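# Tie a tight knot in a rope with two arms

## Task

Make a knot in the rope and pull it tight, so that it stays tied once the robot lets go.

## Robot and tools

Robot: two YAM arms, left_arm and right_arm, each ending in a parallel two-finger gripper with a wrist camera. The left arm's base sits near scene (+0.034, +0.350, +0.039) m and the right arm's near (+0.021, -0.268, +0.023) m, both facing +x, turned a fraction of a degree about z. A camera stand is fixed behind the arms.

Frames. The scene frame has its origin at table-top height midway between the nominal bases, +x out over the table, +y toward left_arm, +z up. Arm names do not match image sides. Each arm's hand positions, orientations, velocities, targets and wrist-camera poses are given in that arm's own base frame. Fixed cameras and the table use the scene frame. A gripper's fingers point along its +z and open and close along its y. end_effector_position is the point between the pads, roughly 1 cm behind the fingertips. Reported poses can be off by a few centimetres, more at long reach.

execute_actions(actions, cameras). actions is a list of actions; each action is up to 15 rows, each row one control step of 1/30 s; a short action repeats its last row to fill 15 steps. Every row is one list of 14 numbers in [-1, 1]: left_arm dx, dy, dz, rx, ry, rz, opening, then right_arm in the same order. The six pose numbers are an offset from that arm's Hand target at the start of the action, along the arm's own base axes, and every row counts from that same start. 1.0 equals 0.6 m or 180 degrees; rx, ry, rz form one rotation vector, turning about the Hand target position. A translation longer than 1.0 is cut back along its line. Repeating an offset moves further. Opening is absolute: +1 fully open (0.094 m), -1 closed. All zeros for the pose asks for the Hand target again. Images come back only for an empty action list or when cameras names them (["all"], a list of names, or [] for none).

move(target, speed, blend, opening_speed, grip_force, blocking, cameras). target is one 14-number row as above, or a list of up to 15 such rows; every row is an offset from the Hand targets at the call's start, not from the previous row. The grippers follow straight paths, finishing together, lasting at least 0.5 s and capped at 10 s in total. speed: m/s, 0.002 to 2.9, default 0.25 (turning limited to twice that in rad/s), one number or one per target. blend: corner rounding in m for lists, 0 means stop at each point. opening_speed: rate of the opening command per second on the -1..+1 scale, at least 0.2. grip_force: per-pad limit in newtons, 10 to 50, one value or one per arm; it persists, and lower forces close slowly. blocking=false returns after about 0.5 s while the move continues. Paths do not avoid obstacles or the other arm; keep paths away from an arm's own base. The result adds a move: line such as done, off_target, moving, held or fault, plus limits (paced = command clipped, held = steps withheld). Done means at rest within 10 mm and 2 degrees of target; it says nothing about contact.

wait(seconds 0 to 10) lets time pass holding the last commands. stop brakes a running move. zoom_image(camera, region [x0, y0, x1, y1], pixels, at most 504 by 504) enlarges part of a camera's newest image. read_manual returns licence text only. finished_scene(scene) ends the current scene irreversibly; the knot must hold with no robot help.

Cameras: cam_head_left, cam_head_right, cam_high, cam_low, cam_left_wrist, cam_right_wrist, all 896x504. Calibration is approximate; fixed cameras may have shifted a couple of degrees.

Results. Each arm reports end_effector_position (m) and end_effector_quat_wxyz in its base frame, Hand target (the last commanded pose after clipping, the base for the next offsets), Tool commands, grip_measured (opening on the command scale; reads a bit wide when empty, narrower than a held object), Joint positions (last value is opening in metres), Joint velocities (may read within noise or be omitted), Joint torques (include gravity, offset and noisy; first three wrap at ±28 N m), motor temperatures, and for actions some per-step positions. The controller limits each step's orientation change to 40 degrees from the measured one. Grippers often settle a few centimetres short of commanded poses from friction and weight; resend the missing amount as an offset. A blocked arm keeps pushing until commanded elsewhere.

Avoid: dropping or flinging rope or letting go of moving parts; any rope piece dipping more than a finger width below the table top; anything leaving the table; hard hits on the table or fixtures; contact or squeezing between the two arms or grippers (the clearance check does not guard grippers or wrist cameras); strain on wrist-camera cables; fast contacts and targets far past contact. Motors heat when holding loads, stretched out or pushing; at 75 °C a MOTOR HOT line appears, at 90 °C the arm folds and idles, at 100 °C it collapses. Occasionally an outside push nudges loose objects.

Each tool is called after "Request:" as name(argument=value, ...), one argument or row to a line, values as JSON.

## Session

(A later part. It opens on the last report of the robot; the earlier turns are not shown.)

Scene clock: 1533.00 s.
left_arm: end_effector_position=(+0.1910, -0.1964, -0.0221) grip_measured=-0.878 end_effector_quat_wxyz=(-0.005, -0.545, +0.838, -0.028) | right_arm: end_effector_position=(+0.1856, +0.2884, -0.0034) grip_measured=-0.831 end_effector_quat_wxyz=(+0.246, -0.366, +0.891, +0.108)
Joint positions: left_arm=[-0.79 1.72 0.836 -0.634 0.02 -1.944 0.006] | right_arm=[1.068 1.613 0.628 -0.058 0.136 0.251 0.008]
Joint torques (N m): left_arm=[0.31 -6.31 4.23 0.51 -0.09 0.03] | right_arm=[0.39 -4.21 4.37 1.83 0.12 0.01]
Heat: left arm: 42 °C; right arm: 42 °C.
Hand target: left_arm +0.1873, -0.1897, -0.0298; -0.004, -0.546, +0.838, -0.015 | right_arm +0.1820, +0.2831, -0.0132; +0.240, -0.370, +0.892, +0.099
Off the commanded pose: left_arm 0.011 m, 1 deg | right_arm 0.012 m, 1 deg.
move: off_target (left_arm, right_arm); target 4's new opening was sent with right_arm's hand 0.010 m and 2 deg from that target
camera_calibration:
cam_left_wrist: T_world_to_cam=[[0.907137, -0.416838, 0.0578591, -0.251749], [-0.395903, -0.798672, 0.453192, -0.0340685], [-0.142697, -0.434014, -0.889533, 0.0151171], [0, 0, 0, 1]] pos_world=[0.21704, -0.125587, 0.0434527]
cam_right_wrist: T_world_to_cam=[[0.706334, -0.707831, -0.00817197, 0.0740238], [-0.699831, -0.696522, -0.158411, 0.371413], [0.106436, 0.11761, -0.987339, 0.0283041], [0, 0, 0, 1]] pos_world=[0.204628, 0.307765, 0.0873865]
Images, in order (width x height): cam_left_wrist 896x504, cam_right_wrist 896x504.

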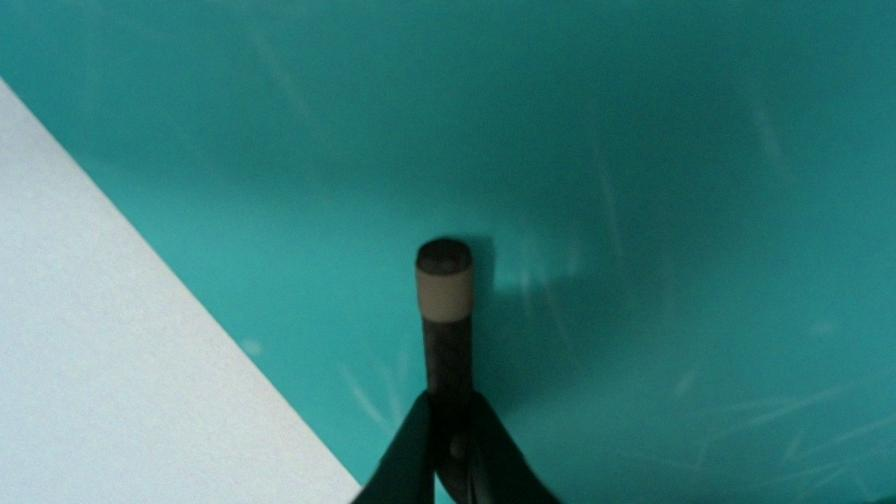

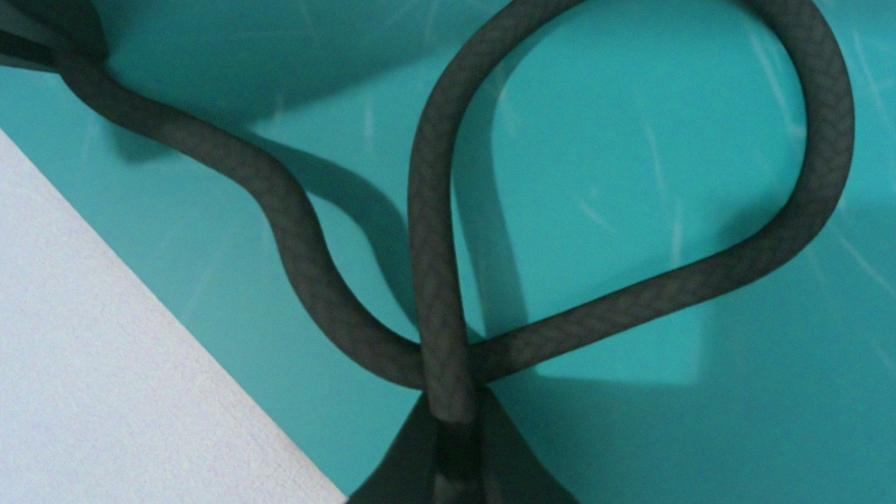

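Request:
move(
  target=[
    [0.0,0.0,0.0,0,0,0,-0.95,0,0,0.03,0,0,0,-0.95],
    [-0.01,0.12,0.01,0,0,0,-0.95,0,0,0.03,0,0,0,-0.95],
  ],
  speed=0.1,
  cameras=["cam_left_wrist","cam_right_wrist","cam_high"],
)

Scene clock: 1543.37 s.
left_arm: end_effector_position=(+0.1892, -0.1289, -0.0229) grip_measured=-0.879 end_effector_quat_wxyz=(-0.007, -0.544, +0.838, -0.033) | right_arm: end_effector_position=(+0.1803, +0.2787, -0.0052) grip_measured=-0.831 end_effector_quat_wxyz=(+0.230, -0.369, +0.895, +0.095)
Joint positions: left_arm=[-0.57 1.559 0.655 -0.613 0.041 -1.723 0.006] | right_arm=[1.068 1.595 0.628 -0.118 0.136 0.251 0.008]
Joint torques (N m): left_arm=[0.5 -7.32 4 0.17 -0.23 0.04] | right_arm=[0.4 -7.04 6.8 1.41 0.13 0.01]
Heat: left arm: 42 °C; right arm: 42 °C.
Hand target: left_arm +0.1813, -0.1177, -0.0237; -0.004, -0.546, +0.838, -0.015 | right_arm +0.1820, +0.2831, +0.0048; +0.240, -0.370, +0.892, +0.099
Off the commanded pose: left_arm 0.014 m, 2 deg | right_arm 0.011 m, 1 deg.
move: off_target (left_arm, right_arm)
camera_calibration:
cam_left_wrist: T_world_to_cam=[[0.906352, -0.417738, 0.0634125, -0.22188], [-0.397688, -0.792718, 0.461999, 0.0208728], [-0.142727, -0.443952, -0.88461, 0.0422983], [0, 0, 0, 1]] pos_world=[0.215439, -0.0573632, 0.0418443]
cam_right_wrist: T_world_to_cam=[[0.706321, -0.707881, 0.00381545, 0.0710461], [-0.702668, -0.701753, -0.117475, 0.36285], [0.0858358, 0.0802942, -0.993069, 0.0422648], [0, 0, 0, 1]] pos_world=[0.201154, 0.301529, 0.0843266]
Images, in order (width x height): cam_high 896x504, cam_left_wrist 896x504, cam_right_wrist 896x504.

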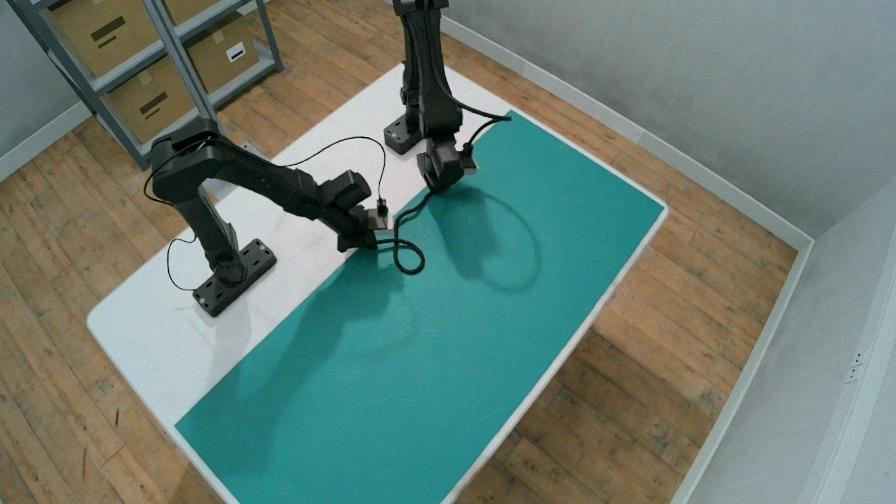

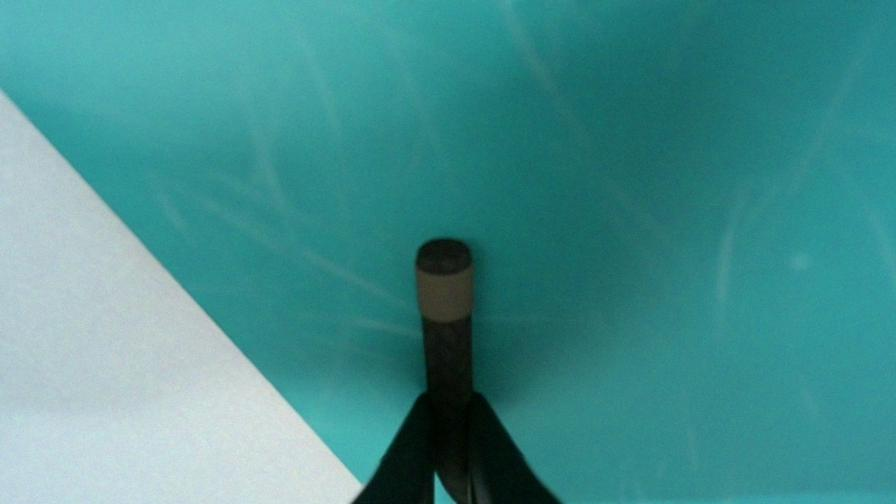

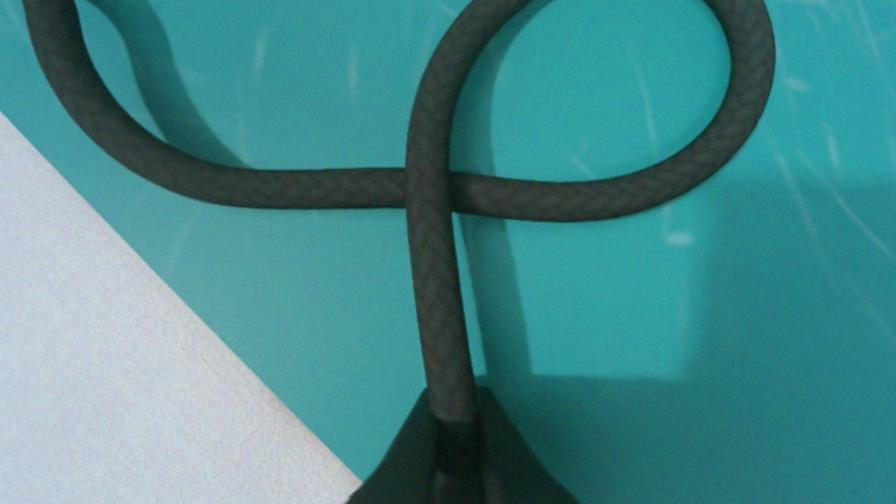

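Request:
move(
  target=[
    [0.0,0.0,0.0,0,0,0,-0.2,0,0,0,0,0,0,-0.95],
    [-0.005,-0.075,0.10,0,0,0.03,-0.2,0,0,0,0,0,0,-0.95],
  ],
  speed=0.15,
  opening_speed=1.2,
  cameras=["cam_left_wrist","cam_right_wrist","cam_high"],
)

Scene clock: 1588.03 s.
left_arm: end_effector_position=(+0.1746, -0.1627, +0.0284) grip_measured=-0.202 end_effector_quat_wxyz=(-0.013, -0.582, +0.813, -0.013) | right_arm: end_effector_position=(+0.1802, +0.2787, -0.0053) grip_measured=-0.831 end_effector_quat_wxyz=(+0.230, -0.369, +0.895, +0.095)
Joint positions: left_arm=[-0.731 1.508 0.846 -0.888 0.03 -1.975 0.038] | right_arm=[1.068 1.595 0.628 -0.118 0.136 0.251 0.008]
Joint torques (N m): left_arm=[-0.23 -6.87 8.1 0.12 -0.2 -0.09] | right_arm=[0.42 -7.04 6.82 1.41 0.12 0.01]
Heat: left arm: 40 °C; right arm: 42 °C.
Hand target: left_arm +0.1783, -0.1627, +0.0363; -0.003, -0.585, +0.811, -0.015 | right_arm +0.1820, +0.2830, +0.0047; +0.240, -0.370, +0.892, +0.099
Off the commanded pose: left_arm 0.009 m, 1 deg | right_arm 0.011 m, 1 deg.
move: off_target (right_arm)
camera_calibration:
cam_left_wrist: T_world_to_cam=[[0.941833, -0.335244, 0.0237021, -0.217678], [-0.309142, -0.836518, 0.452403, -0.0577961], [-0.131838, -0.433416, -0.891498, 0.0705543], [0, 0, 0, 1]] pos_world=[0.196451, -0.0907433, 0.0942056]
cam_right_wrist: T_world_to_cam=[[0.706315, -0.707887, 0.00395687, 0.0709659], [-0.702699, -0.701793, -0.117055, 0.362761], [0.0856386, 0.0798972, -0.993118, 0.042437], [0, 0, 0, 1]] pos_world=[0.201153, 0.301428, 0.084327]
Images, in order (width x height): cam_high 896x504, cam_left_wrist 896x504, cam_right_wrist 896x504.

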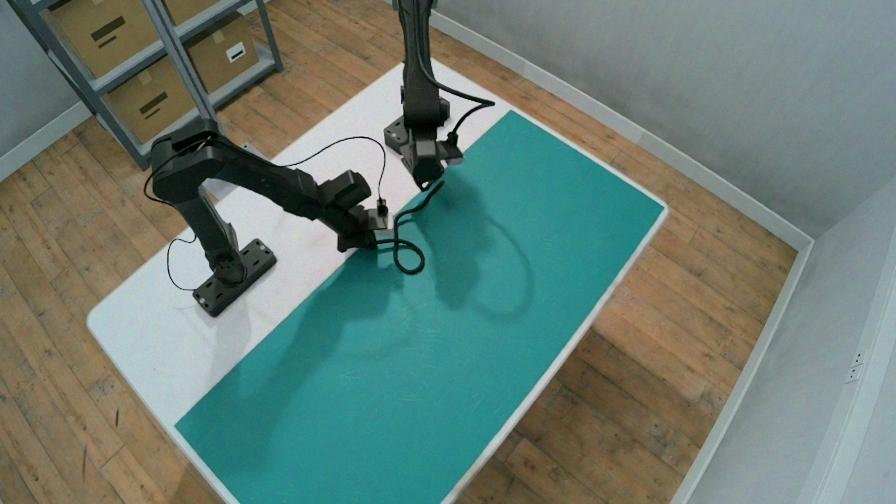

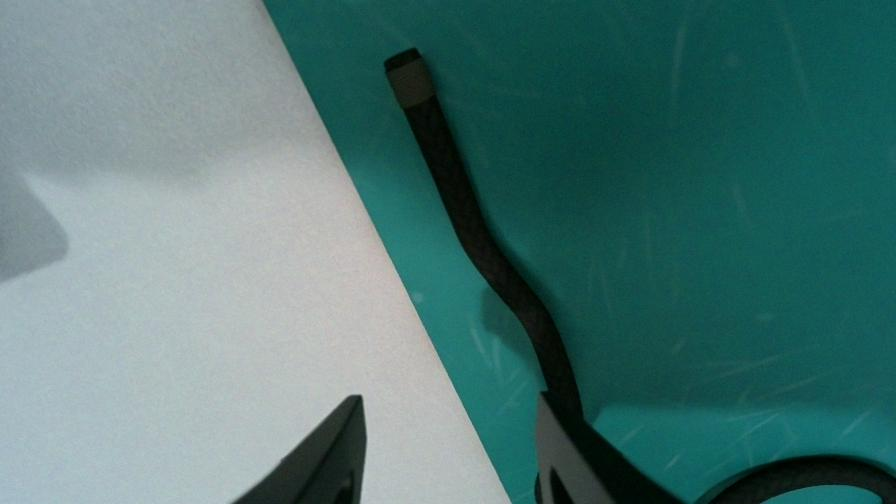

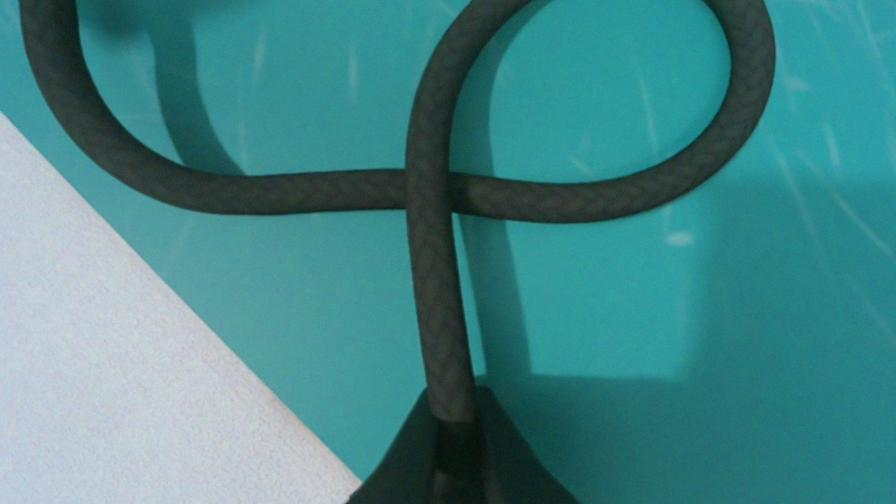

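Request:
move(
  target=[
    [0.026,-0.009,0,0,0,0.0,-0.2,0,0,0,0,0,0,-0.95],
    [0.026,-0.009,-0.11,0,0,0.0,-0.2,0,0,0,0,0,0,-0.95],
    [0.026,-0.009,-0.11,0,0,0.0,-0.95,0,0,0,0,0,0,-0.95],
  ],
  speed=0.15,
  opening_speed=1.2,
  cameras=["cam_left_wrist","cam_right_wrist"],
)

Scene clock: 1602.00 s.
left_arm: end_effector_position=(+0.1962, -0.1738, -0.0225) grip_measured=-0.873 end_effector_quat_wxyz=(-0.005, -0.583, +0.812, -0.025) | right_arm: end_effector_position=(+0.1802, +0.2787, -0.0053) grip_measured=-0.831 end_effector_quat_wxyz=(+0.230, -0.369, +0.895, +0.095)
Joint positions: left_arm=[-0.714 1.685 0.793 -0.631 0.022 -1.96 0.006] | right_arm=[1.068 1.595 0.628 -0.118 0.136 0.251 0.008]
Joint torques (N m): left_arm=[0.4 -5.85 4.33 0.54 -0.1 0.03] | right_arm=[0.42 -7.04 6.8 1.41 0.12 0.01]
Heat: left arm: 40 °C; right arm: 42 °C.
Hand target: left_arm +0.1939, -0.1682, -0.0298; -0.003, -0.584, +0.811, -0.015 | right_arm +0.1820, +0.2830, +0.0047; +0.240, -0.370, +0.892, +0.099
Off the commanded pose: left_arm 0.009 m, 1 deg | right_arm 0.011 m, 1 deg.
move: off_target (right_arm); target 3's new opening was sent with left_arm's hand 0.011 m and 2 deg from that target
camera_calibration:
cam_left_wrist: T_world_to_cam=[[0.941992, -0.331672, 0.0514347, -0.239288], [-0.317944, -0.832699, 0.453349, -0.0349404], [-0.107533, -0.443404, -0.889848, 0.0167612], [0, 0, 0, 1]] pos_world=[0.216101, -0.101028, 0.0430628]
cam_right_wrist: T_world_to_cam=[[0.706315, -0.707887, 0.00395687, 0.0709659], [-0.702699, -0.701793, -0.117055, 0.362761], [0.0856386, 0.0798972, -0.993118, 0.042437], [0, 0, 0, 1]] pos_world=[0.201153, 0.301428, 0.084327]
Images, in order (width x height): cam_left_wrist 896x504, cam_right_wrist 896x504.

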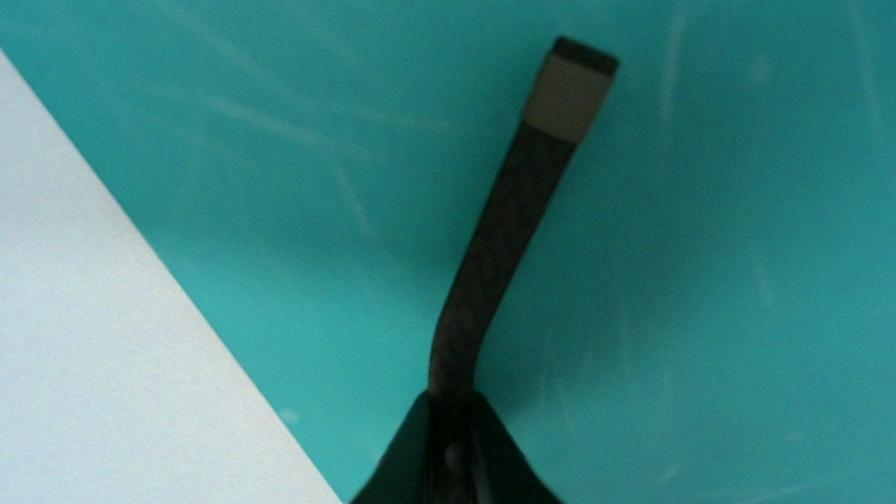

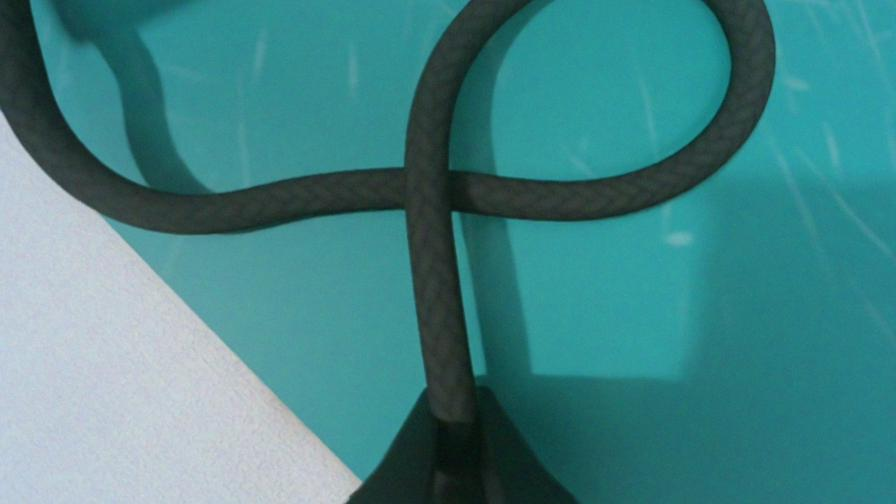

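Request:
move(
  target=[
    [0.03,0.0,0.08,0,0,-0.1,-0.95,0,0,0,0,0,0,-0.95],
    [0.11,-0.037,0.1,0,0,-0.397,-0.95,0,0,0,0,0,0,-0.95],
    [0.143,-0.112,0.1,0,0,-0.813,-0.95,0,0,0,0,0,0,-0.95],
  ],
  speed=0.3,
  blend=[0.01,0.02,0],
  cameras=["cam_left_wrist","cam_right_wrist","cam_high","cam_low"],
)

Scene clock: 1631.00 s.
left_arm: end_effector_position=(+0.2766, -0.2315, +0.0300) grip_measured=-0.873 end_effector_quat_wxyz=(-0.013, +0.602, +0.798, -0.004) | right_arm: end_effector_position=(+0.1802, +0.2787, -0.0053) grip_measured=-0.831 end_effector_quat_wxyz=(+0.230, -0.369, +0.895, +0.095)
Joint positions: left_arm=[-0.695 1.992 1.433 -1.038 0.01 0.598 0.006] | right_arm=[1.068 1.595 0.628 -0.118 0.136 0.251 0.008]
Joint torques (N m): left_arm=[-0.35 -9.25 8.87 0.12 -0.07 0.09] | right_arm=[0.42 -7.04 6.82 1.41 0.12 0.01]
Heat: left arm: 40 °C; right arm: 42 °C.
Hand target: left_arm +0.2797, -0.2354, +0.0303; -0.016, +0.607, +0.794, -0.002 | right_arm +0.1820, +0.2830, +0.0047; +0.240, -0.370, +0.892, +0.099
Off the commanded pose: left_arm 0.005 m, 1 deg | right_arm 0.011 m, 1 deg.
move: off_target (right_arm)
camera_calibration:
cam_left_wrist: T_world_to_cam=[[-0.964656, -0.26056, 0.0393466, 0.20737], [-0.218384, 0.874046, 0.433995, 0.286949], [-0.147473, 0.410063, -0.900056, 0.2554], [0, 0, 0, 1]] pos_world=[0.30037, -0.301504, 0.0971801]
cam_right_wrist: T_world_to_cam=[[0.706315, -0.707887, 0.00395687, 0.0709659], [-0.702699, -0.701793, -0.117055, 0.362761], [0.0856386, 0.0798972, -0.993118, 0.042437], [0, 0, 0, 1]] pos_world=[0.201153, 0.301428, 0.084327]
Images, in order (width x height): cam_high 896x504, cam_low 896x504, cam_left_wrist 896x504, cam_right_wrist 896x504.

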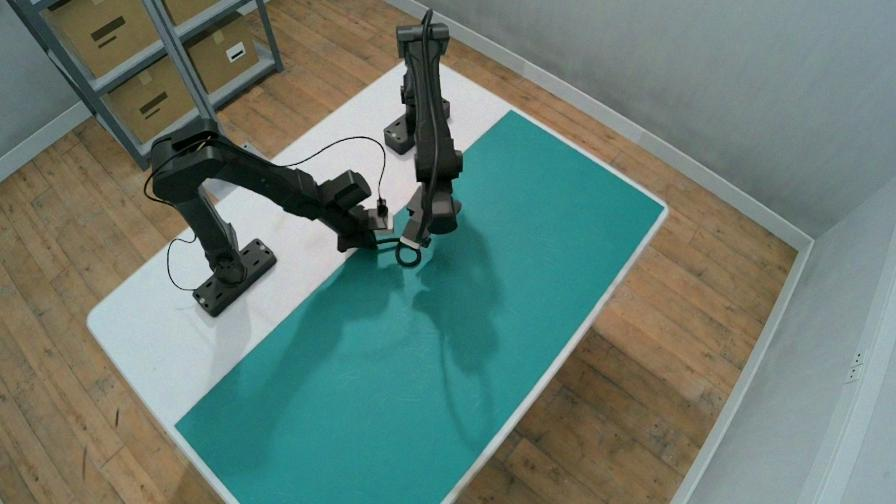

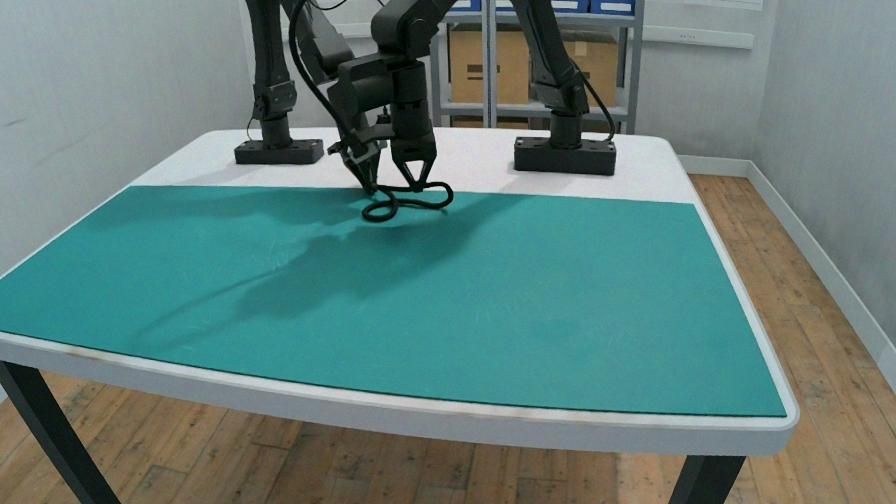

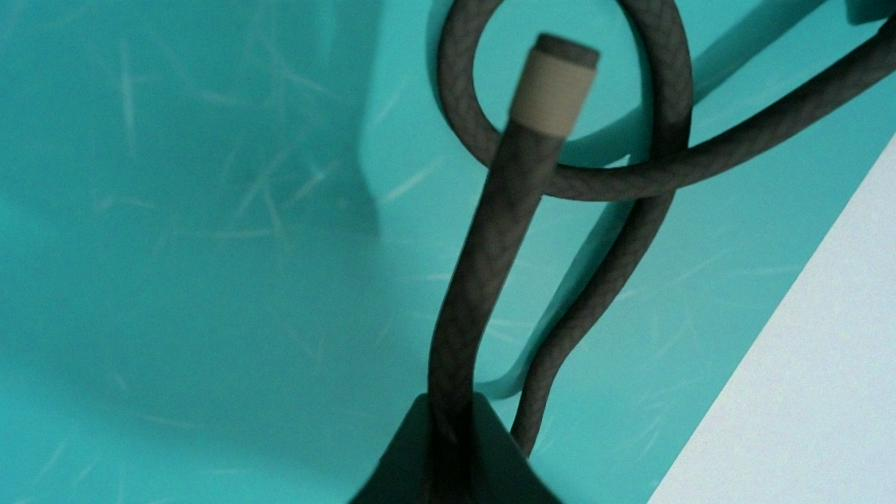

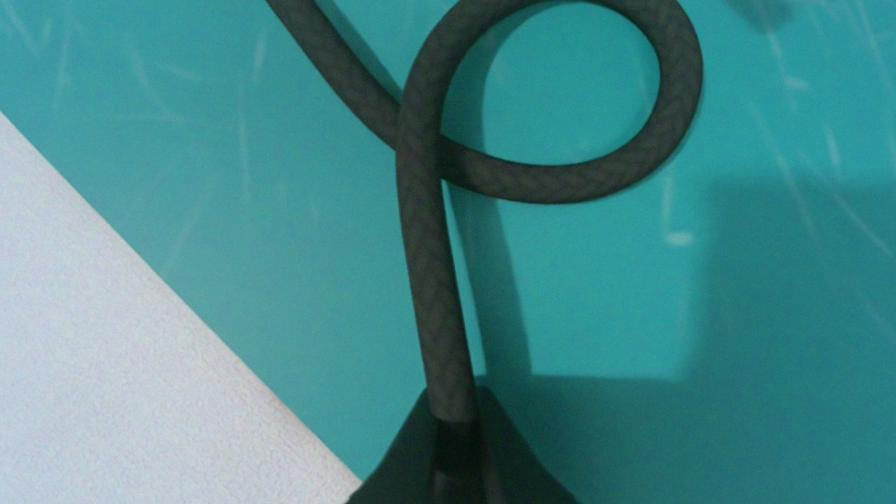

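Request:
move(
  target=[
    [-0.03,-0.013,0,0,0,0.0,-0.95,0,0,0,0,0,0,-0.95],
    [-0.03,-0.013,-0.085,0,0,0,-0.95,0,0,0,0,0,0,-0.95],
  ],
  speed=0.15,
  cameras=["cam_left_wrist","cam_right_wrist"],
)

Scene clock: 1727.60 s.
left_arm: end_effector_position=(+0.2629, -0.2443, -0.0133) grip_measured=-0.873 end_effector_quat_wxyz=(-0.013, +0.608, +0.793, -0.003) | right_arm: end_effector_position=(+0.1802, +0.2787, -0.0053) grip_measured=-0.831 end_effector_quat_wxyz=(+0.230, -0.369, +0.895, +0.095)
Joint positions: left_arm=[-0.747 2.048 1.33 -0.878 0.009 0.561 0.006] | right_arm=[1.068 1.595 0.628 -0.118 0.136 0.251 0.008]
Joint torques (N m): left_arm=[0.01 -10.1 4.96 0.45 -0.04 -0.03] | right_arm=[0.43 -7.04 6.82 1.41 0.12 0.01]
Heat: left arm: 39 °C; right arm: 42 °C.
Hand target: left_arm +0.2617, -0.2431, -0.0208; -0.016, +0.607, +0.794, -0.002 | right_arm +0.1820, +0.2831, +0.0047; +0.240, -0.370, +0.892, +0.099
Off the commanded pose: left_arm 0.008 m, 0 deg | right_arm 0.011 m, 1 deg.
move: off_target (right_arm)
camera_calibration:
cam_left_wrist: T_world_to_cam=[[-0.968718, -0.245448, 0.0366144, 0.197223], [-0.205771, 0.876918, 0.434366, 0.311308], [-0.138722, 0.413244, -0.899992, 0.218143], [0, 0, 0, 1]] pos_world=[0.285372, -0.31473, 0.0538843]
cam_right_wrist: T_world_to_cam=[[0.706315, -0.707887, 0.00395687, 0.0709659], [-0.702699, -0.701793, -0.117055, 0.362761], [0.0856386, 0.0798972, -0.993118, 0.042437], [0, 0, 0, 1]] pos_world=[0.201153, 0.301428, 0.084327]
Images, in order (width x height): cam_left_wrist 896x504, cam_right_wrist 896x504.

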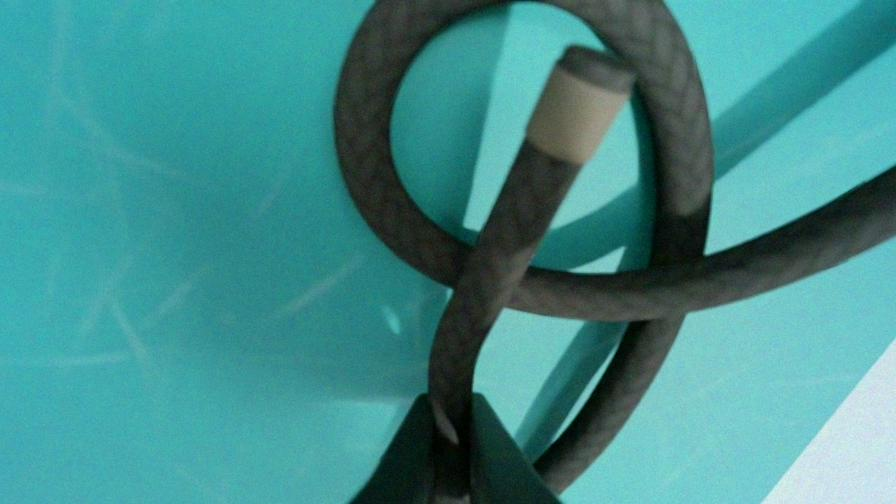

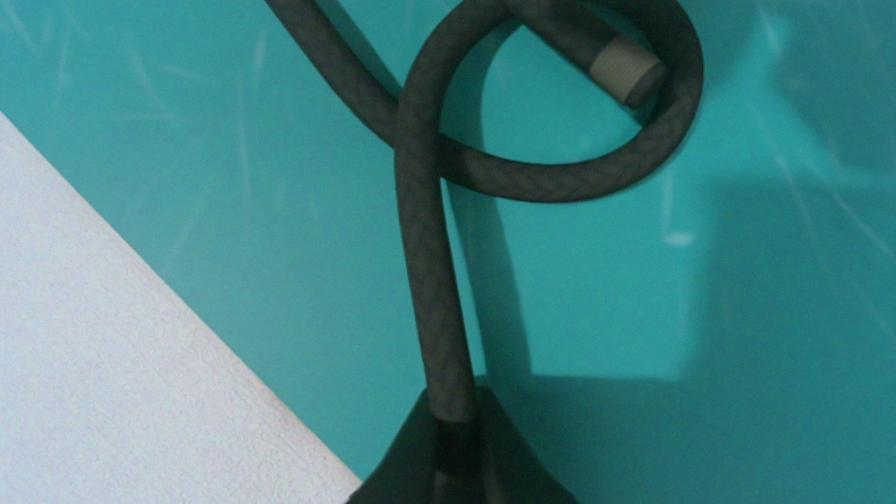

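Request:
move(
  target=[0,0,0,0,0,0,-0.95,0,0,0.03,-0.137,-0.137,0,-0.95],
  speed=0.15,
  cameras=["cam_left_wrist","cam_right_wrist","cam_low"],
)

Scene clock: 1743.43 s.
left_arm: end_effector_position=(+0.2630, -0.2444, -0.0133) grip_measured=-0.873 end_effector_quat_wxyz=(-0.012, +0.608, +0.793, -0.003) | right_arm: end_effector_position=(+0.1807, +0.2778, +0.0207) grip_measured=-0.831 end_effector_quat_wxyz=(+0.335, -0.428, +0.823, -0.167)
Joint positions: left_arm=[-0.747 2.048 1.33 -0.877 0.009 0.561 0.006] | right_arm=[1.368 1.764 0.845 -0.445 0.744 0.327 0.008]
Joint torques (N m): left_arm=[-0.01 -10.09 4.96 0.47 -0.04 -0.04] | right_arm=[0.54 -4.97 7.66 0.79 0.51 0.16]
Heat: left arm: 39 °C; right arm: 42 °C.
Hand target: left_arm +0.2617, -0.2431, -0.0208; -0.016, +0.607, +0.794, -0.002 | right_arm +0.1821, +0.2831, +0.0228; +0.340, -0.425, +0.821, -0.173
Off the commanded pose: left_arm 0.008 m, 0 deg | right_arm 0.006 m, 1 deg.
move: done
camera_calibration:
cam_left_wrist: T_world_to_cam=[[-0.968746, -0.245399, 0.0362056, 0.19734], [-0.20597, 0.87711, 0.433883, 0.311558], [-0.138231, 0.412865, -0.900241, 0.217952], [0, 0, 0, 1]] pos_world=[0.285471, -0.314829, 0.0538849]
cam_right_wrist: T_world_to_cam=[[0.592339, -0.574859, 0.564509, 0.0419452], [-0.638795, -0.762074, -0.105758, 0.370576], [0.490994, -0.297961, -0.818623, 0.0963687], [0, 0, 0, 1]] pos_world=[0.16456, 0.335233, 0.0944026]
Images, in order (width x height): cam_low 896x504, cam_left_wrist 896x504, cam_right_wrist 896x504.

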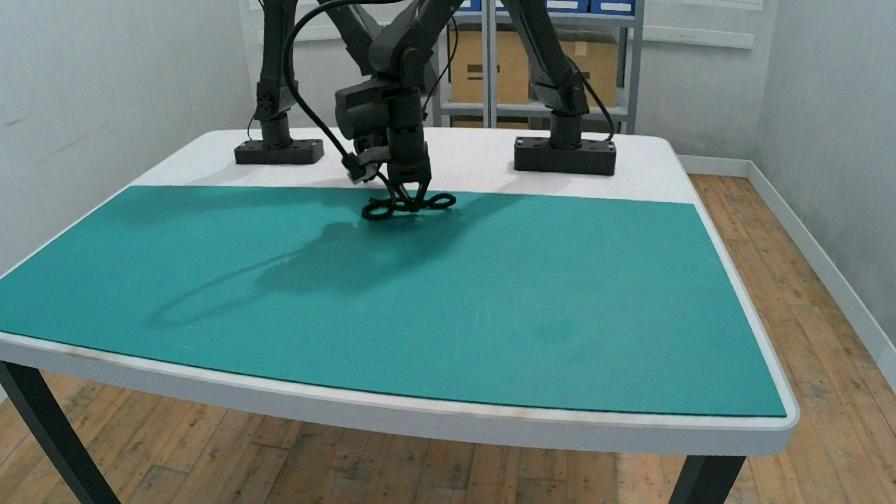

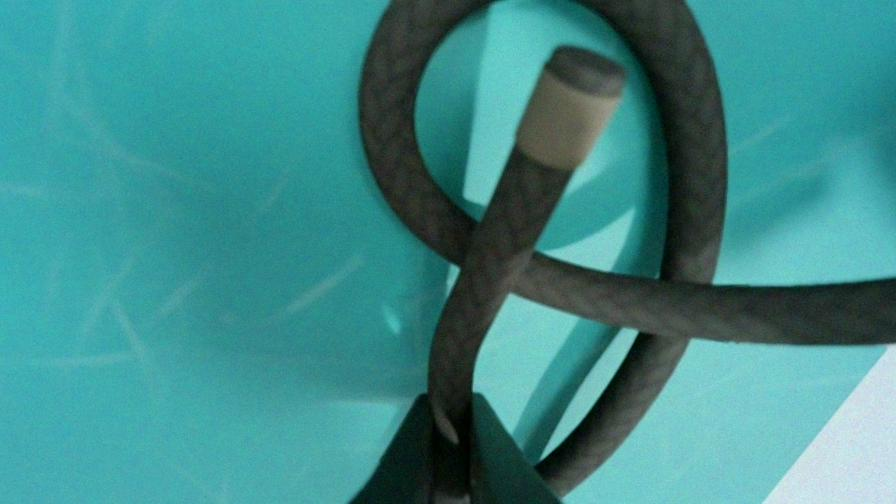

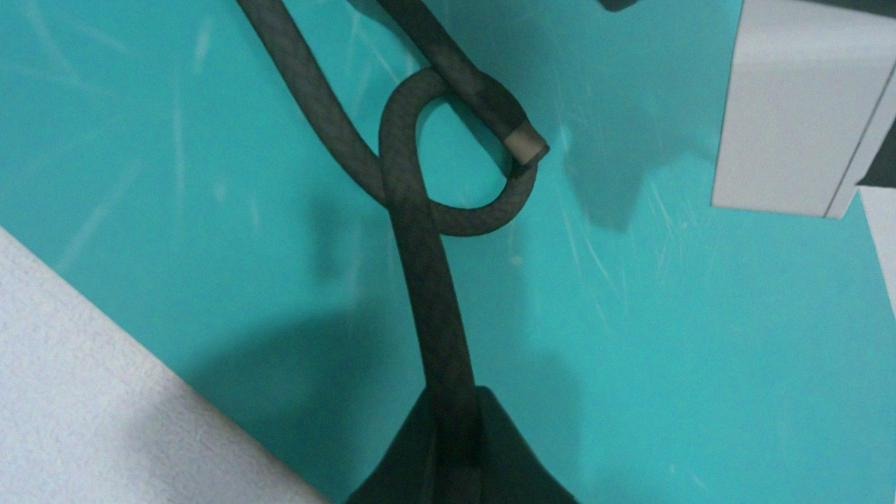

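Request:
move(
  target=[0,0,0,0,0,0,-0.95,0,0,0.04,-0.07,-0.07,0,-0.95],
  speed=0.15,
  cameras=["cam_left_wrist","cam_right_wrist","cam_low"],
)

Request:
zoom_image(
  camera="cam_low",
  region=[330, 160, 480, 240],
)

Scene clock: 1751.13 s.
left_arm: end_effector_position=(+0.2631, -0.2445, -0.0133) grip_measured=-0.873 end_effector_quat_wxyz=(-0.012, +0.608, +0.793, -0.003) | right_arm: end_effector_position=(+0.1814, +0.2771, +0.0451) grip_measured=-0.831 end_effector_quat_wxyz=(+0.371, -0.441, +0.759, -0.302)
Joint positions: left_arm=[-0.747 2.048 1.33 -0.876 0.009 0.561 0.006] | right_arm=[1.463 1.912 1.013 -0.746 0.996 0.45 0.008]
Joint torques (N m): left_arm=[0.01 -10.07 4.96 0.46 -0.04 -0.03] | right_arm=[0.54 -5.64 7.21 0.17 0.59 0.19]
Heat: left arm: 39 °C; right arm: 42 °C.
Hand target: left_arm +0.2618, -0.2432, -0.0208; -0.016, +0.607, +0.794, -0.002 | right_arm +0.1820, +0.2831, +0.0468; +0.379, -0.438, +0.755, -0.307
Off the commanded pose: left_arm 0.008 m, 0 deg | right_arm 0.006 m, 1 deg.
move: done
camera_calibration:
cam_left_wrist: T_world_to_cam=[[-0.968763, -0.245363, 0.0359767, 0.197364], [-0.206089, 0.877264, 0.433515, 0.311616], [-0.13793, 0.412559, -0.900428, 0.21787], [0, 0, 0, 1]] pos_world=[0.285471, -0.314828, 0.0539852]
cam_right_wrist: T_world_to_cam=[[0.444992, -0.424988, 0.788269, 0.00247362], [-0.621524, -0.780278, -0.069818, 0.373313], [0.64474, -0.45886, -0.611357, 0.123157], [0, 0, 0, 1]] pos_world=[0.151518, 0.348851, 0.0994069]
Images, in order (width x height): cam_low 896x504, cam_left_wrist 896x504, cam_right_wrist 896x504.

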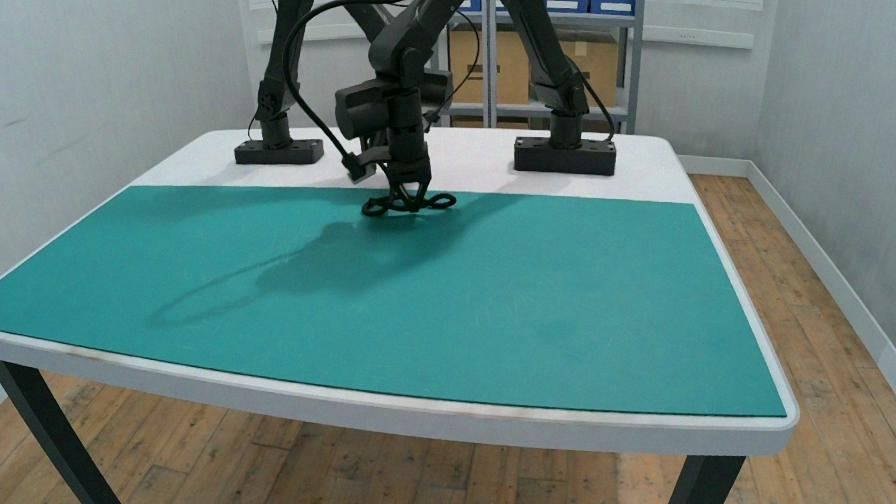

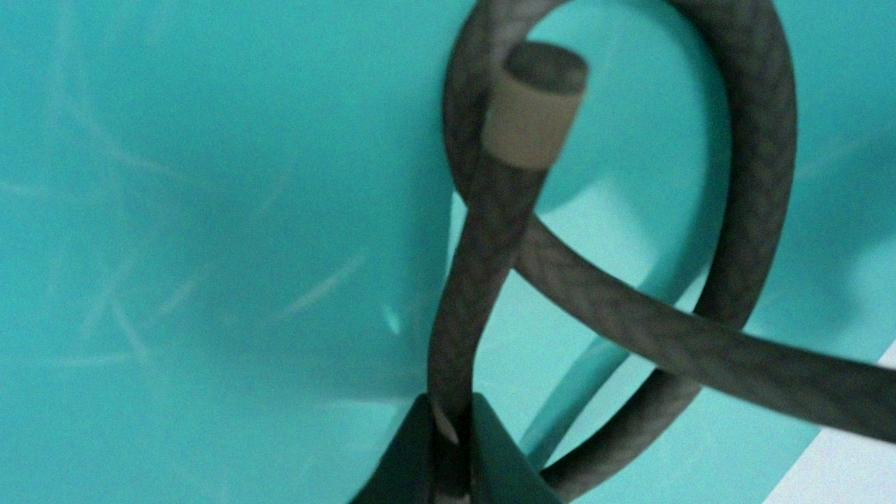

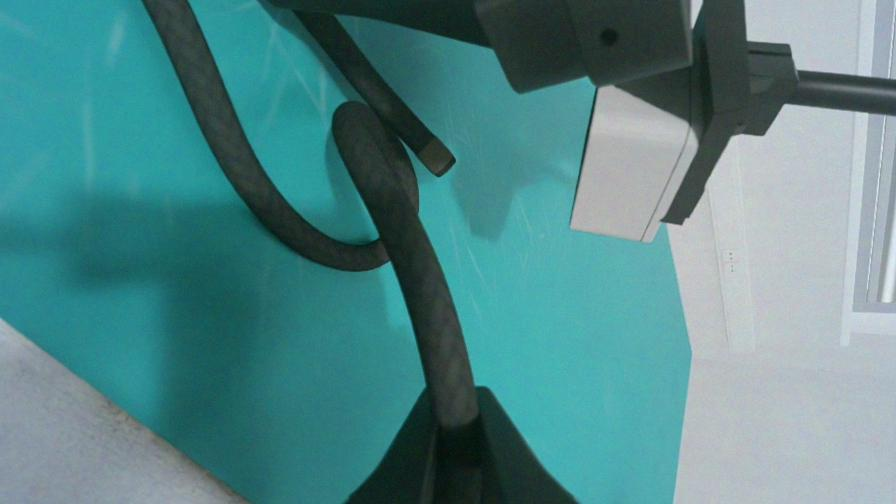

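Scaled by 3.360.

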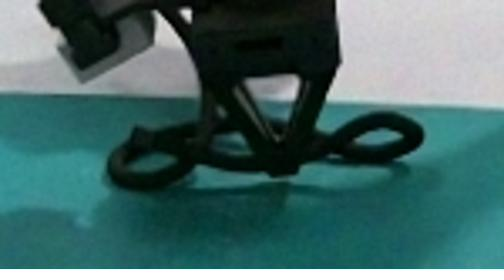

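Request:
move(
  target=[
    [-0.035,0,-0.012,0,0,-0.03,-0.95,0,0,0,0,0,0,-0.95],
  ],
  speed=0.1,
  cameras=["cam_left_wrist","cam_right_wrist"],
)

Scene clock: 1761.33 s.
left_arm: end_effector_position=(+0.2543, -0.2422, -0.0210) grip_measured=-0.873 end_effector_quat_wxyz=(-0.006, +0.635, +0.773, +0.012) | right_arm: end_effector_position=(+0.1814, +0.2769, +0.0452) grip_measured=-0.831 end_effector_quat_wxyz=(+0.371, -0.441, +0.759, -0.302)
Joint positions: left_arm=[-0.775 2.027 1.263 -0.82 -0.022 0.6 0.006] | right_arm=[1.463 1.912 1.013 -0.747 0.997 0.451 0.008]
Joint torques (N m): left_arm=[-1.13 -10.92 3.37 0.43 0.26 0.11] | right_arm=[0.55 -5.63 7.23 0.21 0.6 0.16]
Heat: left arm: 40 °C; right arm: 43 °C.
Hand target: left_arm +0.2407, -0.2430, -0.0279; -0.016, +0.644, +0.765, -0.001 | right_arm +0.1820, +0.2832, +0.0468; +0.379, -0.438, +0.755, -0.307
Off the commanded pose: left_arm 0.015 m, 2 deg | right_arm 0.006 m, 1 deg.
move: off_target (left_arm)
camera_calibration:
cam_left_wrist: T_world_to_cam=[[-0.983652, -0.17999, 0.00572994, 0.208697], [-0.159021, 0.883108, 0.441399, 0.300763], [-0.0845075, 0.433271, -0.897293, 0.200363], [0, 0, 0, 1]] pos_world=[0.270045, -0.314854, 0.0458317]
cam_right_wrist: T_world_to_cam=[[0.444389, -0.425053, 0.788574, 0.00247093], [-0.621939, -0.779938, -0.0699134, 0.373109], [0.644756, -0.459376, -0.610953, 0.123204], [0, 0, 0, 1]] pos_world=[0.151517, 0.348649, 0.0994084]
Images, in order (width x height): cam_left_wrist 896x504, cam_right_wrist 896x504.

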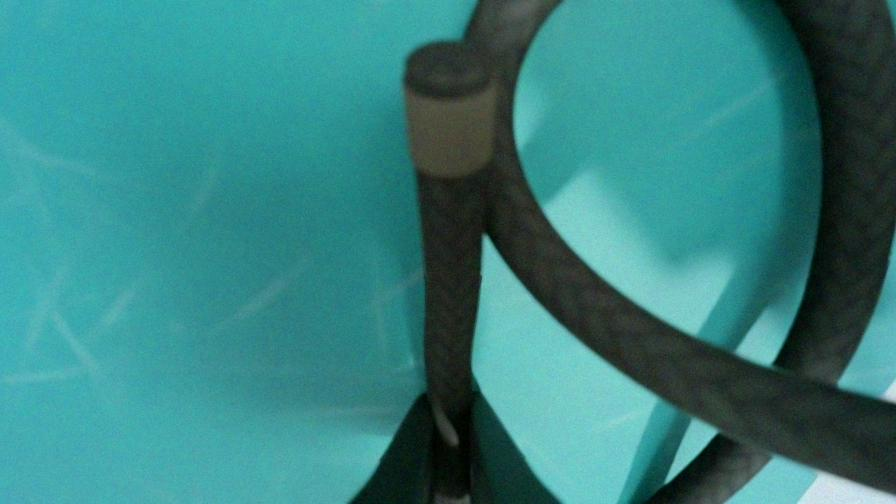

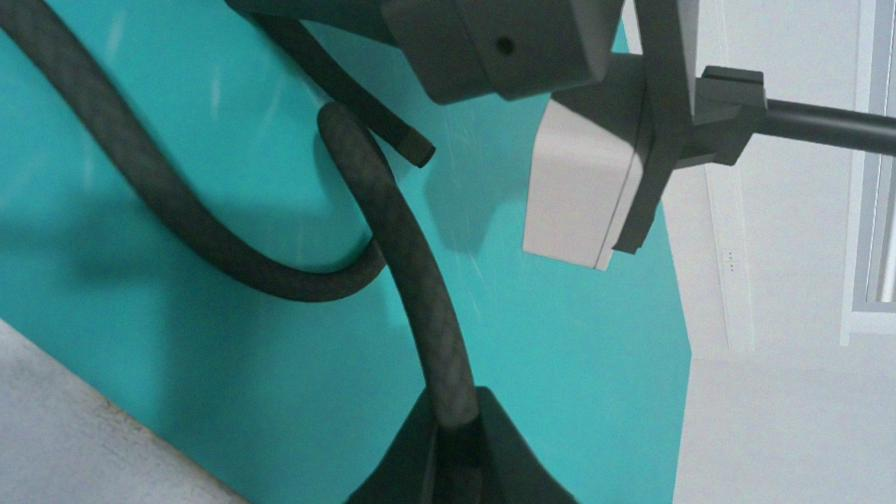

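Request:
move(
  target=[
    [0,0.02,0.1,0,0,0.03,-0.95,0,0,0,0,0,0,-0.95],
    [0,0.02,0.1,0,0,0.03,-0.95,0,0,-0.07,0.207,0.207,0,-0.95],
  ],
  speed=0.15,
  cameras=["cam_left_wrist","cam_right_wrist"],
)

Scene clock: 1794.40 s.
left_arm: end_effector_position=(+0.2413, -0.2215, +0.0203) grip_measured=-0.873 end_effector_quat_wxyz=(-0.027, +0.596, +0.802, +0.014) | right_arm: end_effector_position=(+0.1762, +0.2877, +0.0022) grip_measured=-0.831 end_effector_quat_wxyz=(+0.230, -0.384, +0.889, +0.096)
Joint positions: left_arm=[-0.758 1.914 1.28 -0.993 -0.022 0.521 0.006] | right_arm=[1.091 1.591 0.662 -0.155 0.137 0.241 0.008]
Joint torques (N m): left_arm=[-0.47 -11.67 8.18 0.04 0.29 0.22] | right_arm=[-1.5 -6.82 4.52 1.81 0.11 0.12]
Heat: left arm: 42 °C; right arm: 43 °C.
Hand target: left_arm +0.2406, -0.2311, +0.0320; -0.016, +0.607, +0.794, -0.002 | right_arm +0.1821, +0.2831, +0.0049; +0.241, -0.370, +0.892, +0.099
Off the commanded pose: left_arm 0.015 m, 3 deg | right_arm 0.008 m, 2 deg.
move: off_target (left_arm)
camera_calibration:
cam_left_wrist: T_world_to_cam=[[-0.961161, -0.274743, 0.0261836, 0.172507], [-0.230168, 0.850322, 0.47326, 0.271436], [-0.152289, 0.448853, -0.880533, 0.246759], [0, 0, 0, 1]] pos_world=[0.265862, -0.294172, 0.0843026]
cam_right_wrist: T_world_to_cam=[[0.728898, -0.684566, 0.00881237, 0.0695128], [-0.678995, -0.724493, -0.118641, 0.369459], [0.0876022, 0.0804937, -0.992898, 0.0489561], [0, 0, 0, 1]] pos_world=[0.195904, 0.311316, 0.0918289]
Images, in order (width x height): cam_left_wrist 896x504, cam_right_wrist 896x504.

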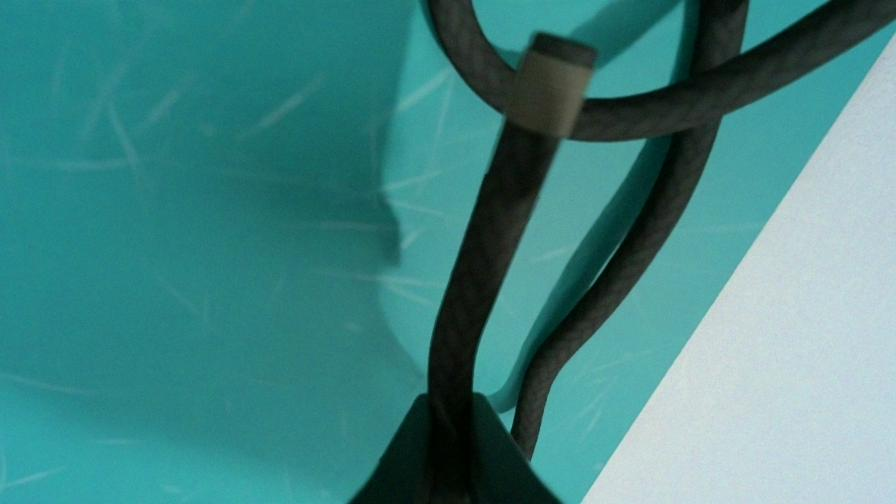

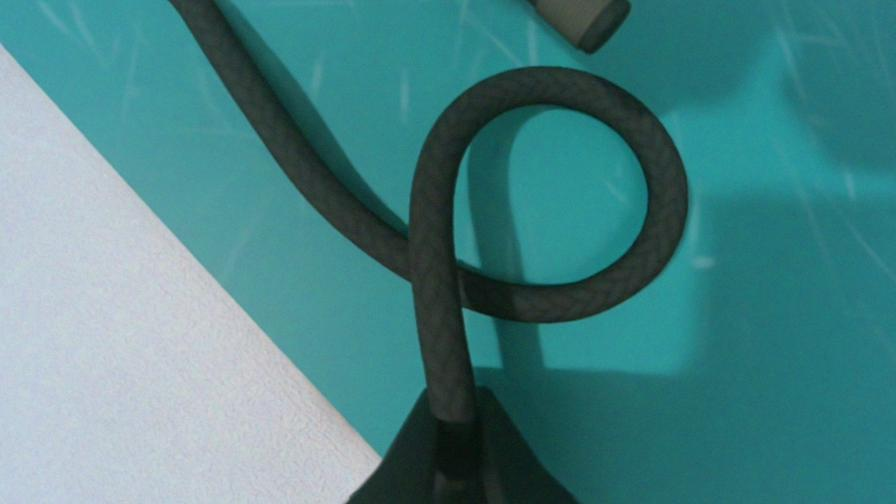

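Request:
move(
  target=[
    [0,-0.055,0,0,0,0.0,-0.95,0,0,0,0,0,0,-0.95],
    [0,-0.055,-0.085,0,0,0.0,-0.95,0,0,0,0,0,0,-0.95],
  ],
  speed=0.15,
  cameras=["cam_left_wrist","cam_right_wrist"],
)

Scene clock: 1805.70 s.
left_arm: end_effector_position=(+0.2502, -0.2620, +0.0088) grip_measured=-0.873 end_effector_quat_wxyz=(+0.001, +0.602, +0.799, -0.001) | right_arm: end_effector_position=(+0.1692, +0.2748, -0.0073) grip_measured=-0.831 end_effector_quat_wxyz=(+0.206, -0.378, +0.899, +0.087)
Joint positions: left_arm=[-0.811 2.002 1.357 -0.925 0.001 0.48 0.006] | right_arm=[1.085 1.591 0.645 -0.19 0.123 0.261 0.008]
Joint torques (N m): left_arm=[-1.44 -6.9 3.08 0.92 0.07 -0.04] | right_arm=[-0.8 -6.98 5.63 2.05 0.26 -0.07]
Heat: left arm: 42 °C; right arm: 42 °C.
Hand target: left_arm +0.2408, -0.2642, -0.0188; -0.015, +0.607, +0.794, -0.002 | right_arm +0.1820, +0.2831, +0.0048; +0.240, -0.370, +0.892, +0.099
Off the commanded pose: left_arm 0.029 m, 2 deg | right_arm 0.020 m, 4 deg.
move: off_target (left_arm, right_arm)
camera_calibration:
cam_left_wrist: T_world_to_cam=[[-0.964934, -0.261993, 0.0162025, 0.174749], [-0.231394, 0.878132, 0.418737, 0.32146], [-0.123934, 0.400305, -0.907963, 0.236521], [0, 0, 0, 1]] pos_world=[0.272318, -0.331182, 0.0773135]
cam_right_wrist: T_world_to_cam=[[0.716191, -0.697901, 0.00228088, 0.0717014], [-0.696327, -0.714787, -0.0648697, 0.355003], [0.0469029, 0.0448708, -0.997891, 0.0578326], [0, 0, 0, 1]] pos_world=[0.193134, 0.301197, 0.080576]
Images, in order (width x height): cam_left_wrist 896x504, cam_right_wrist 896x504.

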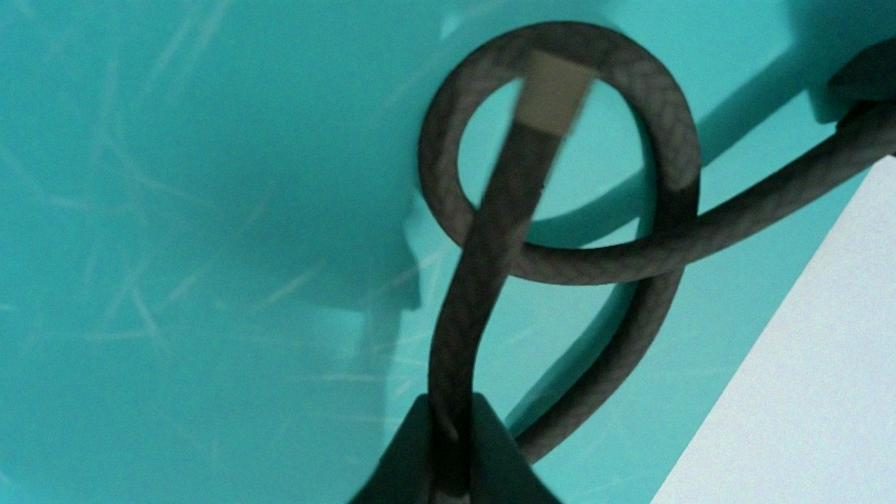

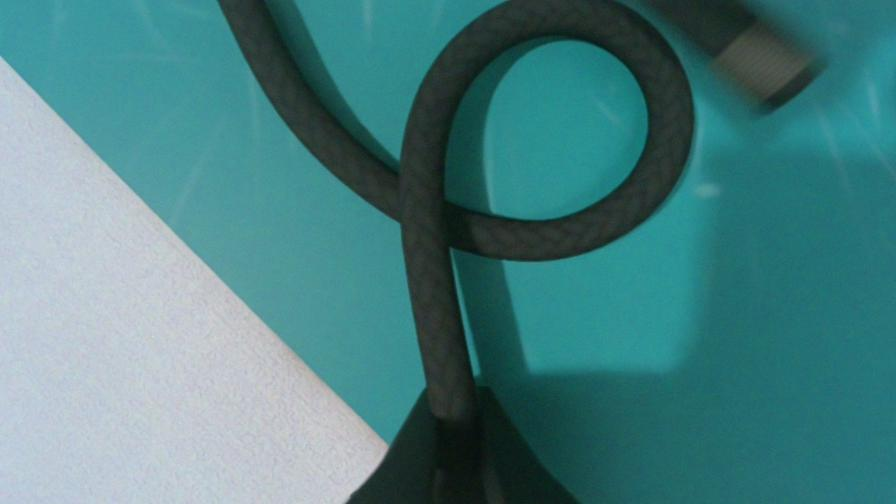

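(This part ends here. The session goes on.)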